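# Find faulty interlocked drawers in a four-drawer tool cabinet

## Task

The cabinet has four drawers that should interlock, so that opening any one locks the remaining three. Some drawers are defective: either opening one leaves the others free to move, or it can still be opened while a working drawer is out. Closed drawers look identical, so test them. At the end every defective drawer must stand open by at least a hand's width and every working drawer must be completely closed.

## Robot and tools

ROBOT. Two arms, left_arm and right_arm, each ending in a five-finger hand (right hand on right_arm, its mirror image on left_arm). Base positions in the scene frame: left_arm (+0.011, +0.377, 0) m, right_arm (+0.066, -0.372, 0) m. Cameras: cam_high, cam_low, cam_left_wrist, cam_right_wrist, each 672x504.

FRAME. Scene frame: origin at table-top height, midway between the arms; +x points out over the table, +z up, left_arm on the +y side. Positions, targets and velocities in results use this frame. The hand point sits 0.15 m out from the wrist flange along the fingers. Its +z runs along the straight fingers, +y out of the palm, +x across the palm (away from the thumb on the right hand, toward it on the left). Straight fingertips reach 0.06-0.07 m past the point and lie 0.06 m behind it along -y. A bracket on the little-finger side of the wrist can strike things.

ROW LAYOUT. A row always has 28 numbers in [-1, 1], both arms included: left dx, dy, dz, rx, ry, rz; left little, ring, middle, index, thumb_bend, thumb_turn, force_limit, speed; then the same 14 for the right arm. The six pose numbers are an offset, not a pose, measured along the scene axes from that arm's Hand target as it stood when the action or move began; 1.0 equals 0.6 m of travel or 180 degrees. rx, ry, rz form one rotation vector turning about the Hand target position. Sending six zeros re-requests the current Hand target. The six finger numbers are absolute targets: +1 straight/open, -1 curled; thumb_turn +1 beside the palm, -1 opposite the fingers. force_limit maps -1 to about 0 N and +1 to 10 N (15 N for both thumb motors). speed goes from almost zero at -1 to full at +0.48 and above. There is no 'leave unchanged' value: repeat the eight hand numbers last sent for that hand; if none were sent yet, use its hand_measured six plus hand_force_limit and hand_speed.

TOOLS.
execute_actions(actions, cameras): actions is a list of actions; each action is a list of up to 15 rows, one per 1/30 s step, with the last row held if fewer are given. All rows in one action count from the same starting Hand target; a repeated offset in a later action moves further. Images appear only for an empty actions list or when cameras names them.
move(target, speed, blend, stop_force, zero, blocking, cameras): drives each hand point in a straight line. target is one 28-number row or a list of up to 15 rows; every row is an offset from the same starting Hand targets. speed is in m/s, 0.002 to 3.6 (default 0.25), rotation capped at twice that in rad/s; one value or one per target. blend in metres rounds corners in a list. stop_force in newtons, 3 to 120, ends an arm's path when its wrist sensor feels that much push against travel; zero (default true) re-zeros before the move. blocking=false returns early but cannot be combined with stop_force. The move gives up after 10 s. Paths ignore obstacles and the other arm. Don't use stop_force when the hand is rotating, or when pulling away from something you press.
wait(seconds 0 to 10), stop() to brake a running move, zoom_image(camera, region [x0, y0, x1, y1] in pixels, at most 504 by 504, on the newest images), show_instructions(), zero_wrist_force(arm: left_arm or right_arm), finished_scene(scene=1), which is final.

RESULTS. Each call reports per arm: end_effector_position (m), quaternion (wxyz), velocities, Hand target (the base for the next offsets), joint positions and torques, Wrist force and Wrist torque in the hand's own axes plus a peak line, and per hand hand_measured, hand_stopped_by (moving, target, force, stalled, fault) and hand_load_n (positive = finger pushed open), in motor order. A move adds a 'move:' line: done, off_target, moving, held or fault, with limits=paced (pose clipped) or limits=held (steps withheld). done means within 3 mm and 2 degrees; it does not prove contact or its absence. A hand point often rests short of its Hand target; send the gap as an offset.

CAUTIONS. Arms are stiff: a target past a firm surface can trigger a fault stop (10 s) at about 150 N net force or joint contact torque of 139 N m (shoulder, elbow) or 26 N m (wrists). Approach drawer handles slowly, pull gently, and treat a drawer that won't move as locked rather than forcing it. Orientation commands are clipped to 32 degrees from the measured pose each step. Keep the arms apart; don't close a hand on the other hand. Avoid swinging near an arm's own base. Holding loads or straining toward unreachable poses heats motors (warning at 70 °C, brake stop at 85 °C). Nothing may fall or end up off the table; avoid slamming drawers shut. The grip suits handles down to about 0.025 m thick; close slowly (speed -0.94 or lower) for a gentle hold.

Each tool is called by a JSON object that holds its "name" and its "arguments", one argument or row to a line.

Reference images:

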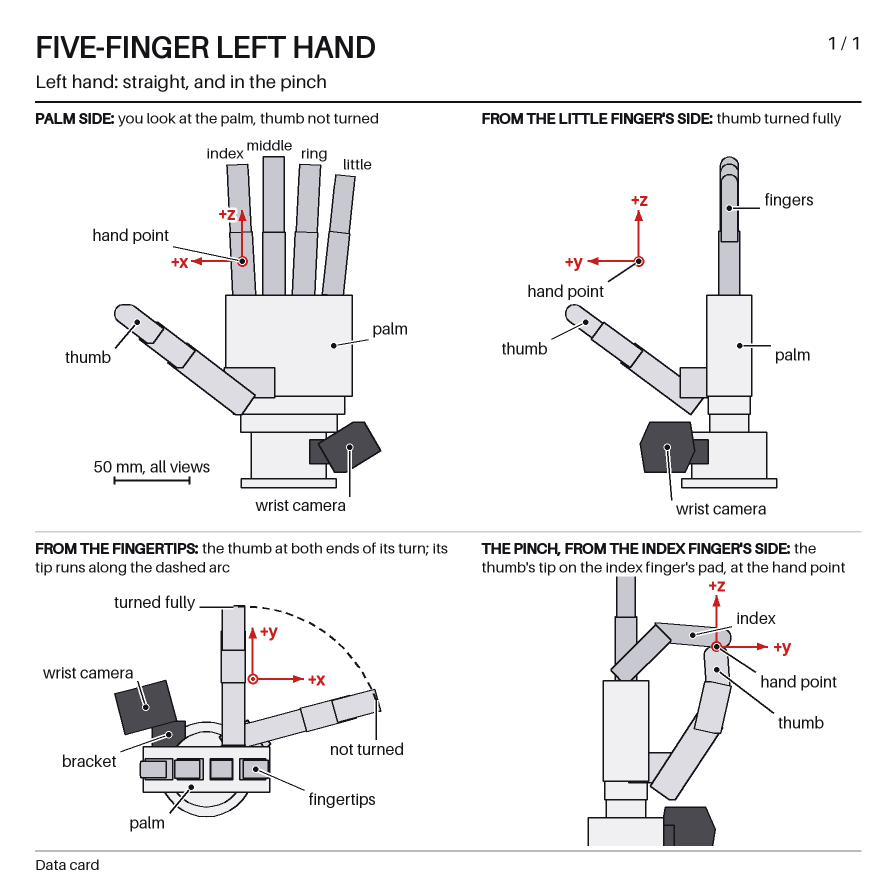

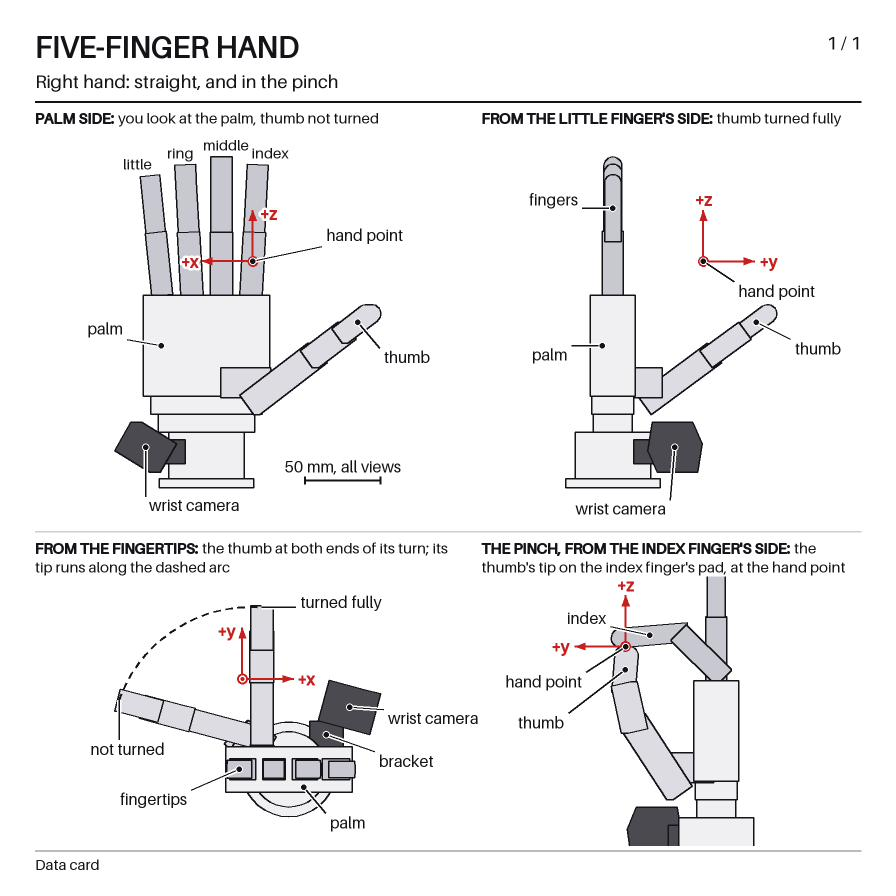

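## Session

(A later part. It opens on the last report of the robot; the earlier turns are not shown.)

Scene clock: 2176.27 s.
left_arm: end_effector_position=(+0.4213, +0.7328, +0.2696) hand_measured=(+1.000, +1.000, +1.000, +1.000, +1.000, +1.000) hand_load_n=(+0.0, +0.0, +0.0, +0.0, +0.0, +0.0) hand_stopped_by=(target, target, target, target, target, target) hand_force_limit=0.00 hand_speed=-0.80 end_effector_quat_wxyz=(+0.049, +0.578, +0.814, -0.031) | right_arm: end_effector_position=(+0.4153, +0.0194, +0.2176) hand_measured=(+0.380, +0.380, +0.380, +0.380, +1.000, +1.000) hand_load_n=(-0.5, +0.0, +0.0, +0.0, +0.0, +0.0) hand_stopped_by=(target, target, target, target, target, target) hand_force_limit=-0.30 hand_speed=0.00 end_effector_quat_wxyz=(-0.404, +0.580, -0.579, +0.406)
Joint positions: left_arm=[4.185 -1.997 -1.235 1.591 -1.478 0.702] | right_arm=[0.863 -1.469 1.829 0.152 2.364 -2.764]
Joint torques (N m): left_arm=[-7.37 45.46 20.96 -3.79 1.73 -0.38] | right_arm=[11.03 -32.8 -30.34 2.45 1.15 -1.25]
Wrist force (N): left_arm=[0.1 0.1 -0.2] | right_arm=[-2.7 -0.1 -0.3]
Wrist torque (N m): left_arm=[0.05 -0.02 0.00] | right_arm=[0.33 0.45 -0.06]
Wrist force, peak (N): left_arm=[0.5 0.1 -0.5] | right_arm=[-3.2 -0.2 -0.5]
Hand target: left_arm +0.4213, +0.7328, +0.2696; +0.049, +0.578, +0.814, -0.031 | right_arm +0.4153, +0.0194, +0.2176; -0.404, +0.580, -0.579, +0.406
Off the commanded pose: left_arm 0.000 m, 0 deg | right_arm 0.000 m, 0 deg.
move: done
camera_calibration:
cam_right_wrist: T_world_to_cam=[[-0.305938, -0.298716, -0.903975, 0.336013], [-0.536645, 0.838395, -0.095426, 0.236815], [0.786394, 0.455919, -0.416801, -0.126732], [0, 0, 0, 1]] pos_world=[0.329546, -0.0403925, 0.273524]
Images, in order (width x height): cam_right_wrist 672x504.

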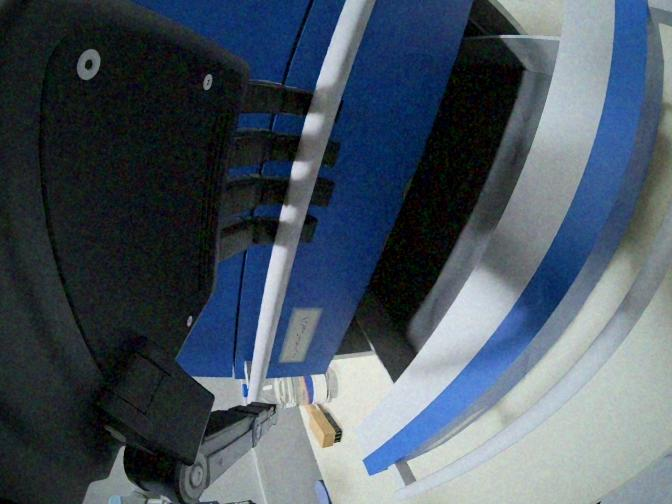

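{"name": "move", "arguments": {
  "target": [
    [0,0,0,0,0,0,1,1,1,1,1,1,0,-0.8, -0.016,0,0,0,0,0,0.38,0.38,0.38,0.38,1,1,-0.3,0],
    [0,0,0,0,0,0,1,1,1,1,1,1,0,-0.8, -0.19,0,0,0,0,0,0.38,0.38,0.38,0.38,1,1,-0.3,0],
    [0,0,0,0,0,0,1,1,1,1,1,1,0,-0.8, -0.203,0,0,0,0,0,0.38,0.38,0.38,0.38,1,1,-0.3,0]
  ],
  "speed": [0.012,0.045,0.015],
  "stop_force": 32,
  "cameras": ["cam_low"]
}}

Scene clock: 2188.83 s.
left_arm: end_effector_position=(+0.4213, +0.7328, +0.2696) hand_measured=(+1.000, +1.000, +1.000, +1.000, +1.000, +1.000) hand_load_n=(+0.0, +0.0, +0.0, +0.0, +0.0, +0.0) hand_stopped_by=(target, target, target, target, target, target) hand_force_limit=0.00 hand_speed=-0.80 end_effector_quat_wxyz=(+0.049, +0.578, +0.814, -0.031) | right_arm: end_effector_position=(+0.2935, +0.0194, +0.2175) hand_measured=(+0.380, +0.380, +0.380, +0.380, +1.000, +1.000) hand_load_n=(+1.0, +3.0, +1.0, +3.5, +0.0, -0.5) hand_stopped_by=(target, target, target, target, target, target) hand_force_limit=-0.30 hand_speed=0.00 end_effector_quat_wxyz=(-0.404, +0.580, -0.579, +0.406)
Joint positions: left_arm=[4.185 -1.997 -1.235 1.591 -1.478 0.702] | right_arm=[1.16 -1.474 1.871 0.343 2.607 -2.479]
Joint torques (N m): left_arm=[-7.15 46.13 21.02 -3.9 1.7 -0.3] | right_arm=[-8.27 -27.24 -26.03 -0.71 -2.51 -1.89]
Wrist force (N): left_arm=[0.1 0.2 -0.4] | right_arm=[-0.8 -8.0 6.4]
Wrist torque (N m): left_arm=[0.06 -0.03 0.01] | right_arm=[0.15 0.41 -0.24]
Wrist force, peak (N): left_arm=[0.3 -0.1 -0.7] | right_arm=[-4.2 -8.6 29.8]
Hand target: left_arm +0.4213, +0.7328, +0.2696; +0.049, +0.578, +0.814, -0.031 | right_arm +0.2935, +0.0194, +0.2176; -0.404, +0.580, -0.579, +0.406
Off the commanded pose: left_arm 0.000 m, 0 deg | right_arm 0.000 m, 0 deg.
move: done
Images, in order (width x height): cam_low 672x504.

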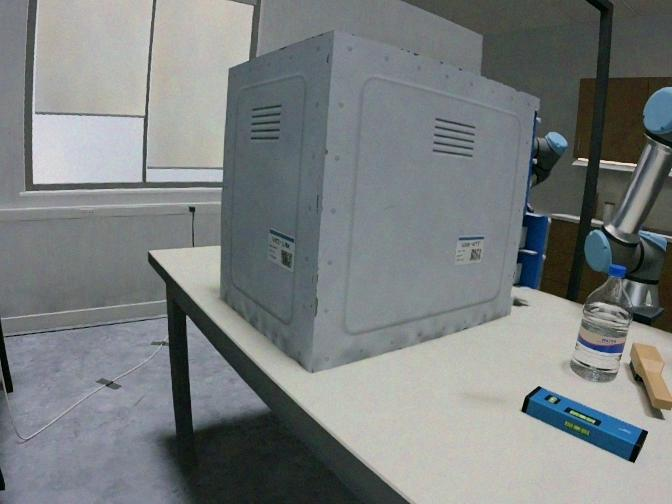

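{"name": "move", "arguments": {
  "target": [
    [0,0,0,0,0,0,1,1,1,1,1,1,0,-0.8, 0.0083,0,0,0,0,0,0.38,0.38,0.38,0.38,1,1,-0.3,0],
    [0,0,0,0,0,0,1,1,1,1,1,1,0,-0.8, 0.0083,0,0.0583,0,0,0,0.38,0.38,0.38,0.38,1,1,-0.3,0],
    [0,0,0,0,0,0,1,1,1,1,1,1,0,-0.8, 0.05,0,0.479,0,0,0,0.38,0.38,0.38,0.38,1,1,-0.3,0],
    [0,0,0,0,0,0,1,1,1,1,1,1,0,-0.8, 0.1917,0,0.479,0,0,0,0.38,0.38,0.38,0.38,1,1,-0.3,0]
  ],
  "speed": [0.03,0.06,0.25,0.15],
  "blend": [0,0.005,0.02,0]
}}

{"name": "move", "arguments": {
  "target": [
    [0,0,0,0,0,0,1,1,1,1,1,1,0,-0.8, 0.0117,0,0,0,0,0,0.38,0.38,0.38,0.38,1,1,-0.3,0],
    [0,0,0,0,0,0,1,1,1,1,1,1,0,-0.8, 0.0117,0,-0.0583,0,0,0,0.38,0.38,0.38,0.38,1,1,-0.3,0]
  ],
  "speed": [0.05,0.03],
  "stop_force": 10,
  "cameras": ["cam_high","cam_right_wrist"]
}}

Scene clock: 2207.63 s.
left_arm: end_effector_position=(+0.4213, +0.7328, +0.2696) hand_measured=(+1.000, +1.000, +1.000, +1.000, +1.000, +1.000) hand_load_n=(+0.0, +0.0, +0.0, +0.0, +0.0, +0.0) hand_stopped_by=(target, target, target, target, target, target) hand_force_limit=0.00 hand_speed=-0.80 end_effector_quat_wxyz=(+0.049, +0.578, +0.814, -0.031) | right_arm: end_effector_position=(+0.4086, +0.0194, +0.5050) hand_measured=(+0.380, +0.380, +0.380, +0.380, +1.000, +1.000) hand_load_n=(+0.0, +0.0, +0.0, +0.0, +0.0, -0.5) hand_stopped_by=(target, target, target, target, target, target) hand_force_limit=-0.30 hand_speed=0.00 end_effector_quat_wxyz=(-0.404, +0.580, -0.579, +0.406)
Joint positions: left_arm=[4.185 -1.997 -1.235 1.591 -1.478 0.702] | right_arm=[0.878 -1.463 1.073 0.909 2.377 -2.753]
Joint torques (N m): left_arm=[-7.34 46.39 21.48 -3.79 1.66 -0.41] | right_arm=[1.9 -32.35 -6.83 2.18 1.16 0.48]
Wrist force (N): left_arm=[0.3 0.1 -0.3] | right_arm=[-3.4 -0.1 -0.8]
Wrist torque (N m): left_arm=[0.04 -0.06 0.02] | right_arm=[0.38 0.56 -0.17]
Wrist force, peak (N): left_arm=[0.2 0.4 -0.6] | right_arm=[-3.6 -2.9 -24.9]
Hand target: left_arm +0.4213, +0.7328, +0.2696; +0.049, +0.578, +0.814, -0.031 | right_arm +0.4086, +0.0194, +0.5050; -0.404, +0.580, -0.579, +0.406
Off the commanded pose: left_arm 0.000 m, 0 deg | right_arm 0.000 m, 0 deg.
move: done

Scene clock: 2210.03 s.
left_arm: end_effector_position=(+0.4213, +0.7328, +0.2696) hand_measured=(+1.000, +1.000, +1.000, +1.000, +1.000, +1.000) hand_load_n=(+0.0, +0.0, +0.0, +0.0, +0.0, +0.0) hand_stopped_by=(target, target, target, target, target, target) hand_force_limit=0.00 hand_speed=-0.80 end_effector_quat_wxyz=(+0.049, +0.578, +0.814, -0.031) | right_arm: end_effector_position=(+0.4156, +0.0194, +0.4714) hand_measured=(+0.380, +0.380, +0.380, +0.380, +1.000, +1.000) hand_load_n=(+1.0, +2.5, +1.0, +3.5, +0.0, -0.5) hand_stopped_by=(target, target, target, target, target, target) hand_force_limit=-0.30 hand_speed=0.00 end_effector_quat_wxyz=(-0.404, +0.580, -0.579, +0.406)
Joint positions: left_arm=[4.185 -1.997 -1.235 1.591 -1.478 0.702] | right_arm=[0.863 -1.488 1.191 0.809 2.364 -2.764]
Joint torques (N m): left_arm=[-7.05 45.94 20.61 -3.87 1.64 -0.31] | right_arm=[9.7 -15.17 -11.15 -0.85 -1.57 -0.01]
Wrist force (N): left_arm=[0.0 0.0 0.1] | right_arm=[-2.9 -3.1 8.4]
Wrist torque (N m): left_arm=[0.00 0.00 -0.01] | right_arm=[0.15 0.37 -0.21]
Wrist force, peak (N): left_arm=[0.4 0.0 -0.5] | right_arm=[-3.6 -18.2 5.4]
Hand target: left_arm +0.4213, +0.7328, +0.2696; +0.049, +0.578, +0.814, -0.031 | right_arm +0.4156, +0.0194, +0.4714; -0.404, +0.580, -0.579, +0.406 (not the last commanded pose)
Off the commanded pose: left_arm 0.000 m, 0 deg | right_arm 0.001 m, 0 deg.
move: contact (right_arm); path passed 1 of 2 targets
camera_calibration:
cam_right_wrist: T_world_to_cam=[[-0.305908, -0.298559, -0.904037, 0.565563], [-0.536557, 0.838461, -0.0953427, 0.261126], [0.786465, 0.455901, -0.416685, -0.0212687], [0, 0, 0, 1]] pos_world=[0.329846, -0.0403934, 0.527324]
Images, in order (width x height): cam_high 672x504, cam_right_wrist 672x504.

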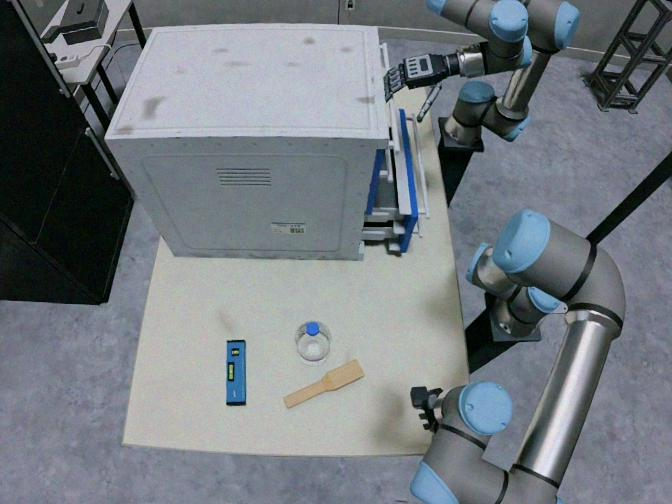

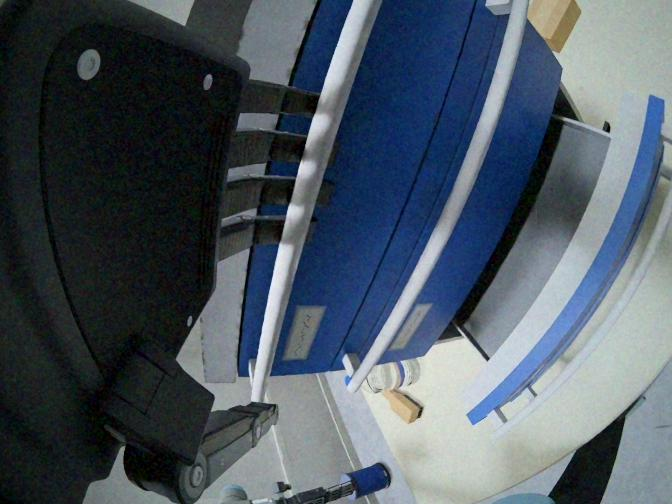

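{"name": "move", "arguments": {
  "target": [
    [0,0,0,0,0,0,1,1,1,1,1,1,0,-0.8, -0.016,0,0,0,0,0,0.38,0.38,0.38,0.38,1,1,-0.3,0],
    [0,0,0,0,0,0,1,1,1,1,1,1,0,-0.8, -0.19,0,0,0,0,0,0.38,0.38,0.38,0.38,1,1,-0.3,0],
    [0,0,0,0,0,0,1,1,1,1,1,1,0,-0.8, -0.2035,0,0,0,0,0,0.38,0.38,0.38,0.38,1,1,-0.3,0]
  ],
  "speed": [0.012,0.045,0.015],
  "stop_force": 32,
  "cameras": ["cam_low"]
}}

{"name": "zoom_image", "arguments": {
  "camera": "cam_low",
  "region": [460, 80, 600, 320]
}}

Scene clock: 2222.90 s.
left_arm: end_effector_position=(+0.4213, +0.7328, +0.2696) hand_measured=(+1.000, +1.000, +1.000, +1.000, +1.000, +1.000) hand_load_n=(+0.0, +0.0, +0.0, +0.0, +0.0, +0.0) hand_stopped_by=(target, target, target, target, target, target) hand_force_limit=0.00 hand_speed=-0.80 end_effector_quat_wxyz=(+0.049, +0.578, +0.814, -0.031) | right_arm: end_effector_position=(+0.2935, +0.0194, +0.4713) hand_measured=(+0.380, +0.380, +0.380, +0.380, +1.000, +1.000) hand_load_n=(+1.5, +3.5, +2.0, +4.0, +0.0, +0.0) hand_stopped_by=(target, target, target, target, target, target) hand_force_limit=-0.30 hand_speed=0.00 end_effector_quat_wxyz=(-0.404, +0.580, -0.579, +0.406)
Joint positions: left_arm=[4.185 -1.997 -1.235 1.591 -1.478 0.702] | right_arm=[1.16 -1.515 1.255 1 2.607 -2.478]
Joint torques (N m): left_arm=[-7.84 46.07 21.36 -3.83 1.49 -0.24] | right_arm=[-7.77 -15.63 -22.58 -0.64 -2.6 -1.92]
Wrist force (N): left_arm=[0.2 0.0 -0.3] | right_arm=[-1.3 -8.2 8.0]
Wrist torque (N m): left_arm=[0.02 -0.03 0.01] | right_arm=[0.16 0.47 -0.28]
Wrist force, peak (N): left_arm=[0.6 0.1 -0.6] | right_arm=[-2.0 -8.9 28.8]
Hand target: left_arm +0.4213, +0.7328, +0.2696; +0.049, +0.578, +0.814, -0.031 | right_arm +0.2935, +0.0194, +0.4714; -0.404, +0.580, -0.579, +0.406
Off the commanded pose: left_arm 0.000 m, 0 deg | right_arm 0.000 m, 0 deg.
move: done
Images, in order (width x height): cam_low 672x504.

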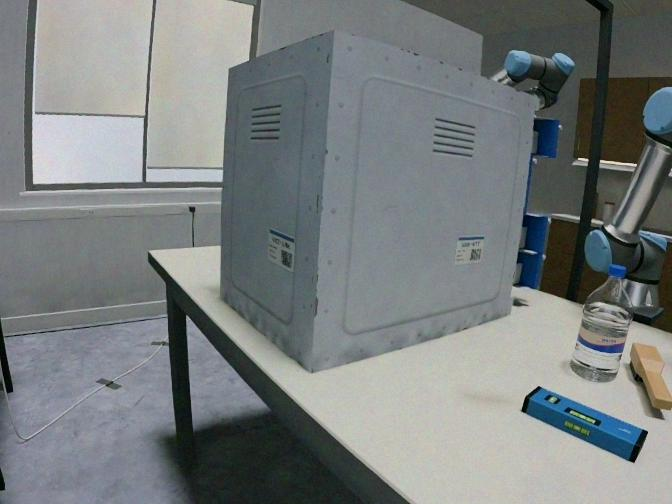

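Scaled by 2.100 from the camera's 672x504 image, which has a finer 960x720 frame.

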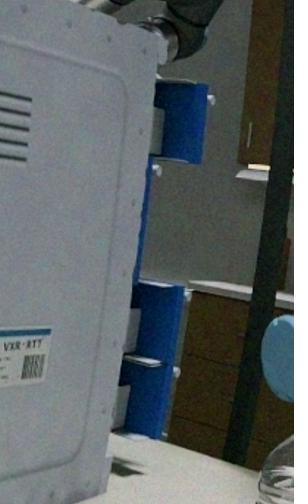

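{"name": "move", "arguments": {
  "target": [
    [0,0,0,0,0,0,1,1,1,1,1,1,0,-0.8, 0.006,0,0,0,0,0,0.38,0.38,0.38,0.38,1,1,-0.3,0],
    [0,0,0,0,0,0,1,1,1,1,1,1,0,-0.8, 0.006,0,0.08,0,0,0,0.38,0.38,0.38,0.38,1,1,-0.3,0],
    [0,0,0,0,0,0,1,1,1,1,1,1,0,-0.8, -0.13,0,0.13,0,0,0,0.38,0.38,0.38,0.38,1,1,-0.3,0]
  ],
  "speed": [0.02,0.06,0.2],
  "blend": [0,0.01,0],
  "cameras": ["cam_high","cam_low","cam_right_wrist"]
}}

{"name": "zoom_image", "arguments": {
  "camera": "cam_high",
  "region": [340, 30, 500, 270]
}}

{"name": "zoom_image", "arguments": {
  "camera": "cam_low",
  "region": [490, 100, 580, 280]
}}

Scene clock: 2235.40 s.
left_arm: end_effector_position=(+0.4213, +0.7328, +0.2696) hand_measured=(+1.000, +1.000, +1.000, +1.000, +1.000, +1.000) hand_load_n=(+0.5, +0.0, +0.0, +0.0, +0.0, +0.0) hand_stopped_by=(target, target, target, target, target, target) hand_force_limit=0.00 hand_speed=-0.80 end_effector_quat_wxyz=(+0.049, +0.578, +0.814, -0.031) | right_arm: end_effector_position=(+0.2571, +0.0193, +0.5351) hand_measured=(+0.380, +0.380, +0.380, +0.380, +1.000, +1.000) hand_load_n=(+0.0, +0.0, +0.0, +0.0, +0.0, +0.0) hand_stopped_by=(target, target, target, target, target, target) hand_force_limit=-0.30 hand_speed=0.00 end_effector_quat_wxyz=(-0.407, +0.581, -0.576, +0.406)
Joint positions: left_arm=[4.185 -1.997 -1.235 1.591 -1.478 0.702] | right_arm=[1.261 -1.453 1.04 1.267 2.676 -2.345]
Joint torques (N m): left_arm=[-7.19 45.83 20.92 -3.81 1.52 -0.4] | right_arm=[-11.23 -33.75 -5.09 3.45 -0.33 0.74]
Wrist force (N): left_arm=[0.0 0.1 -0.4] | right_arm=[-4.0 0.6 -0.3]
Wrist torque (N m): left_arm=[0.04 0.00 0.00] | right_arm=[0.44 0.65 -0.02]
Wrist force, peak (N): left_arm=[0.5 0.2 -0.7] | right_arm=[-1.4 -8.4 8.0]
Hand target: left_arm +0.4213, +0.7328, +0.2696; +0.049, +0.578, +0.814, -0.031 | right_arm +0.2571, +0.0192, +0.5351; -0.407, +0.581, -0.576, +0.406 (not the last commanded pose)
Off the commanded pose: left_arm 0.000 m, 0 deg | right_arm 0.044 m, 1 deg.
move: held (right_arm; a check stopped the path); path passed 2 of 3 targets; limits=held
pose unreachable (right arm): on one or more control steps of this call, first in action 0 (counted from 0), this arm could not follow its commanded pose, so it was not sent that pose on those steps. It may still have moved: this result reports where it is.
cause: moving toward the commanded pose would bring two parts of the arm too close to each other (joints 4 (wrist 1) to 6 (wrist 3) lie between them).
camera_calibration:
cam_right_wrist: T_world_to_cam=[[-0.298936, -0.299834, -0.905945, 0.573825], [-0.542289, 0.834543, -0.0972622, 0.184811], [0.785213, 0.462209, -0.412072, 0.127657], [0, 0, 0, 1]] pos_world=[0.17152, -0.0411853, 0.590433]
Images, in order (width x height): cam_high 672x504, cam_low 672x504, cam_right_wrist 672x504.

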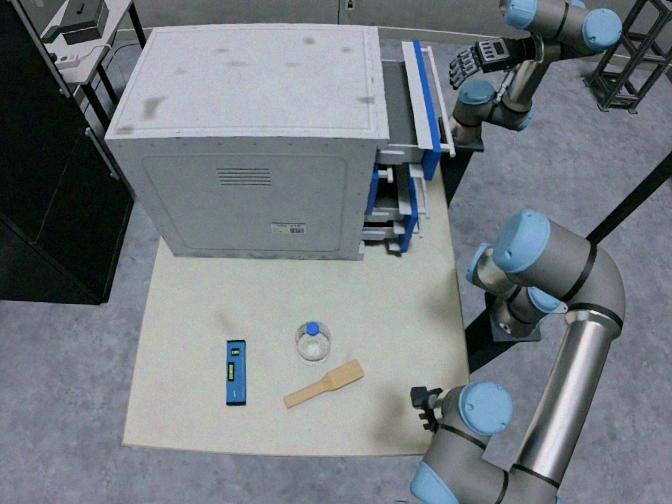

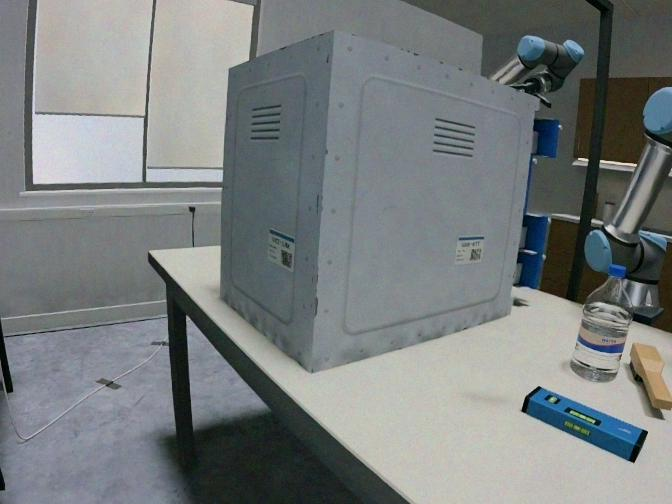

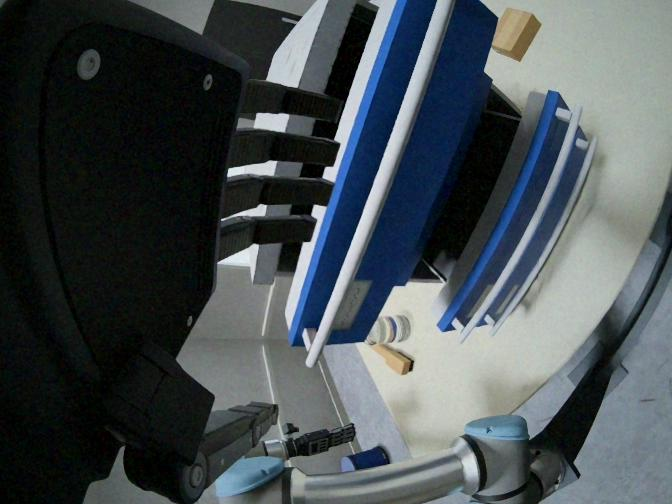

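Scaled by 2.100 from the camera's 672x504 image, which has a finer 960x720 frame.

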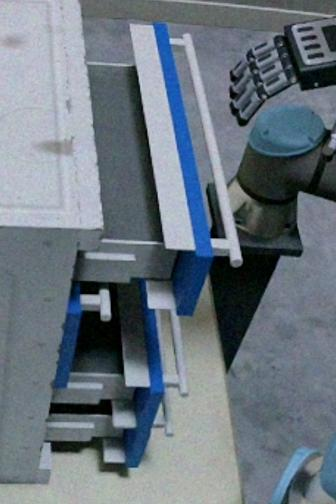

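Scaled by 2.800 from the camera's 672x504 image, which has a finer 960x720 frame.

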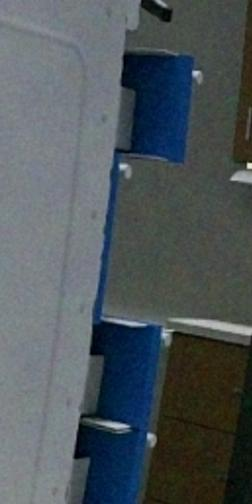

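{"name": "finished_scene", "arguments": {

}}

The scene is finished: the task was done.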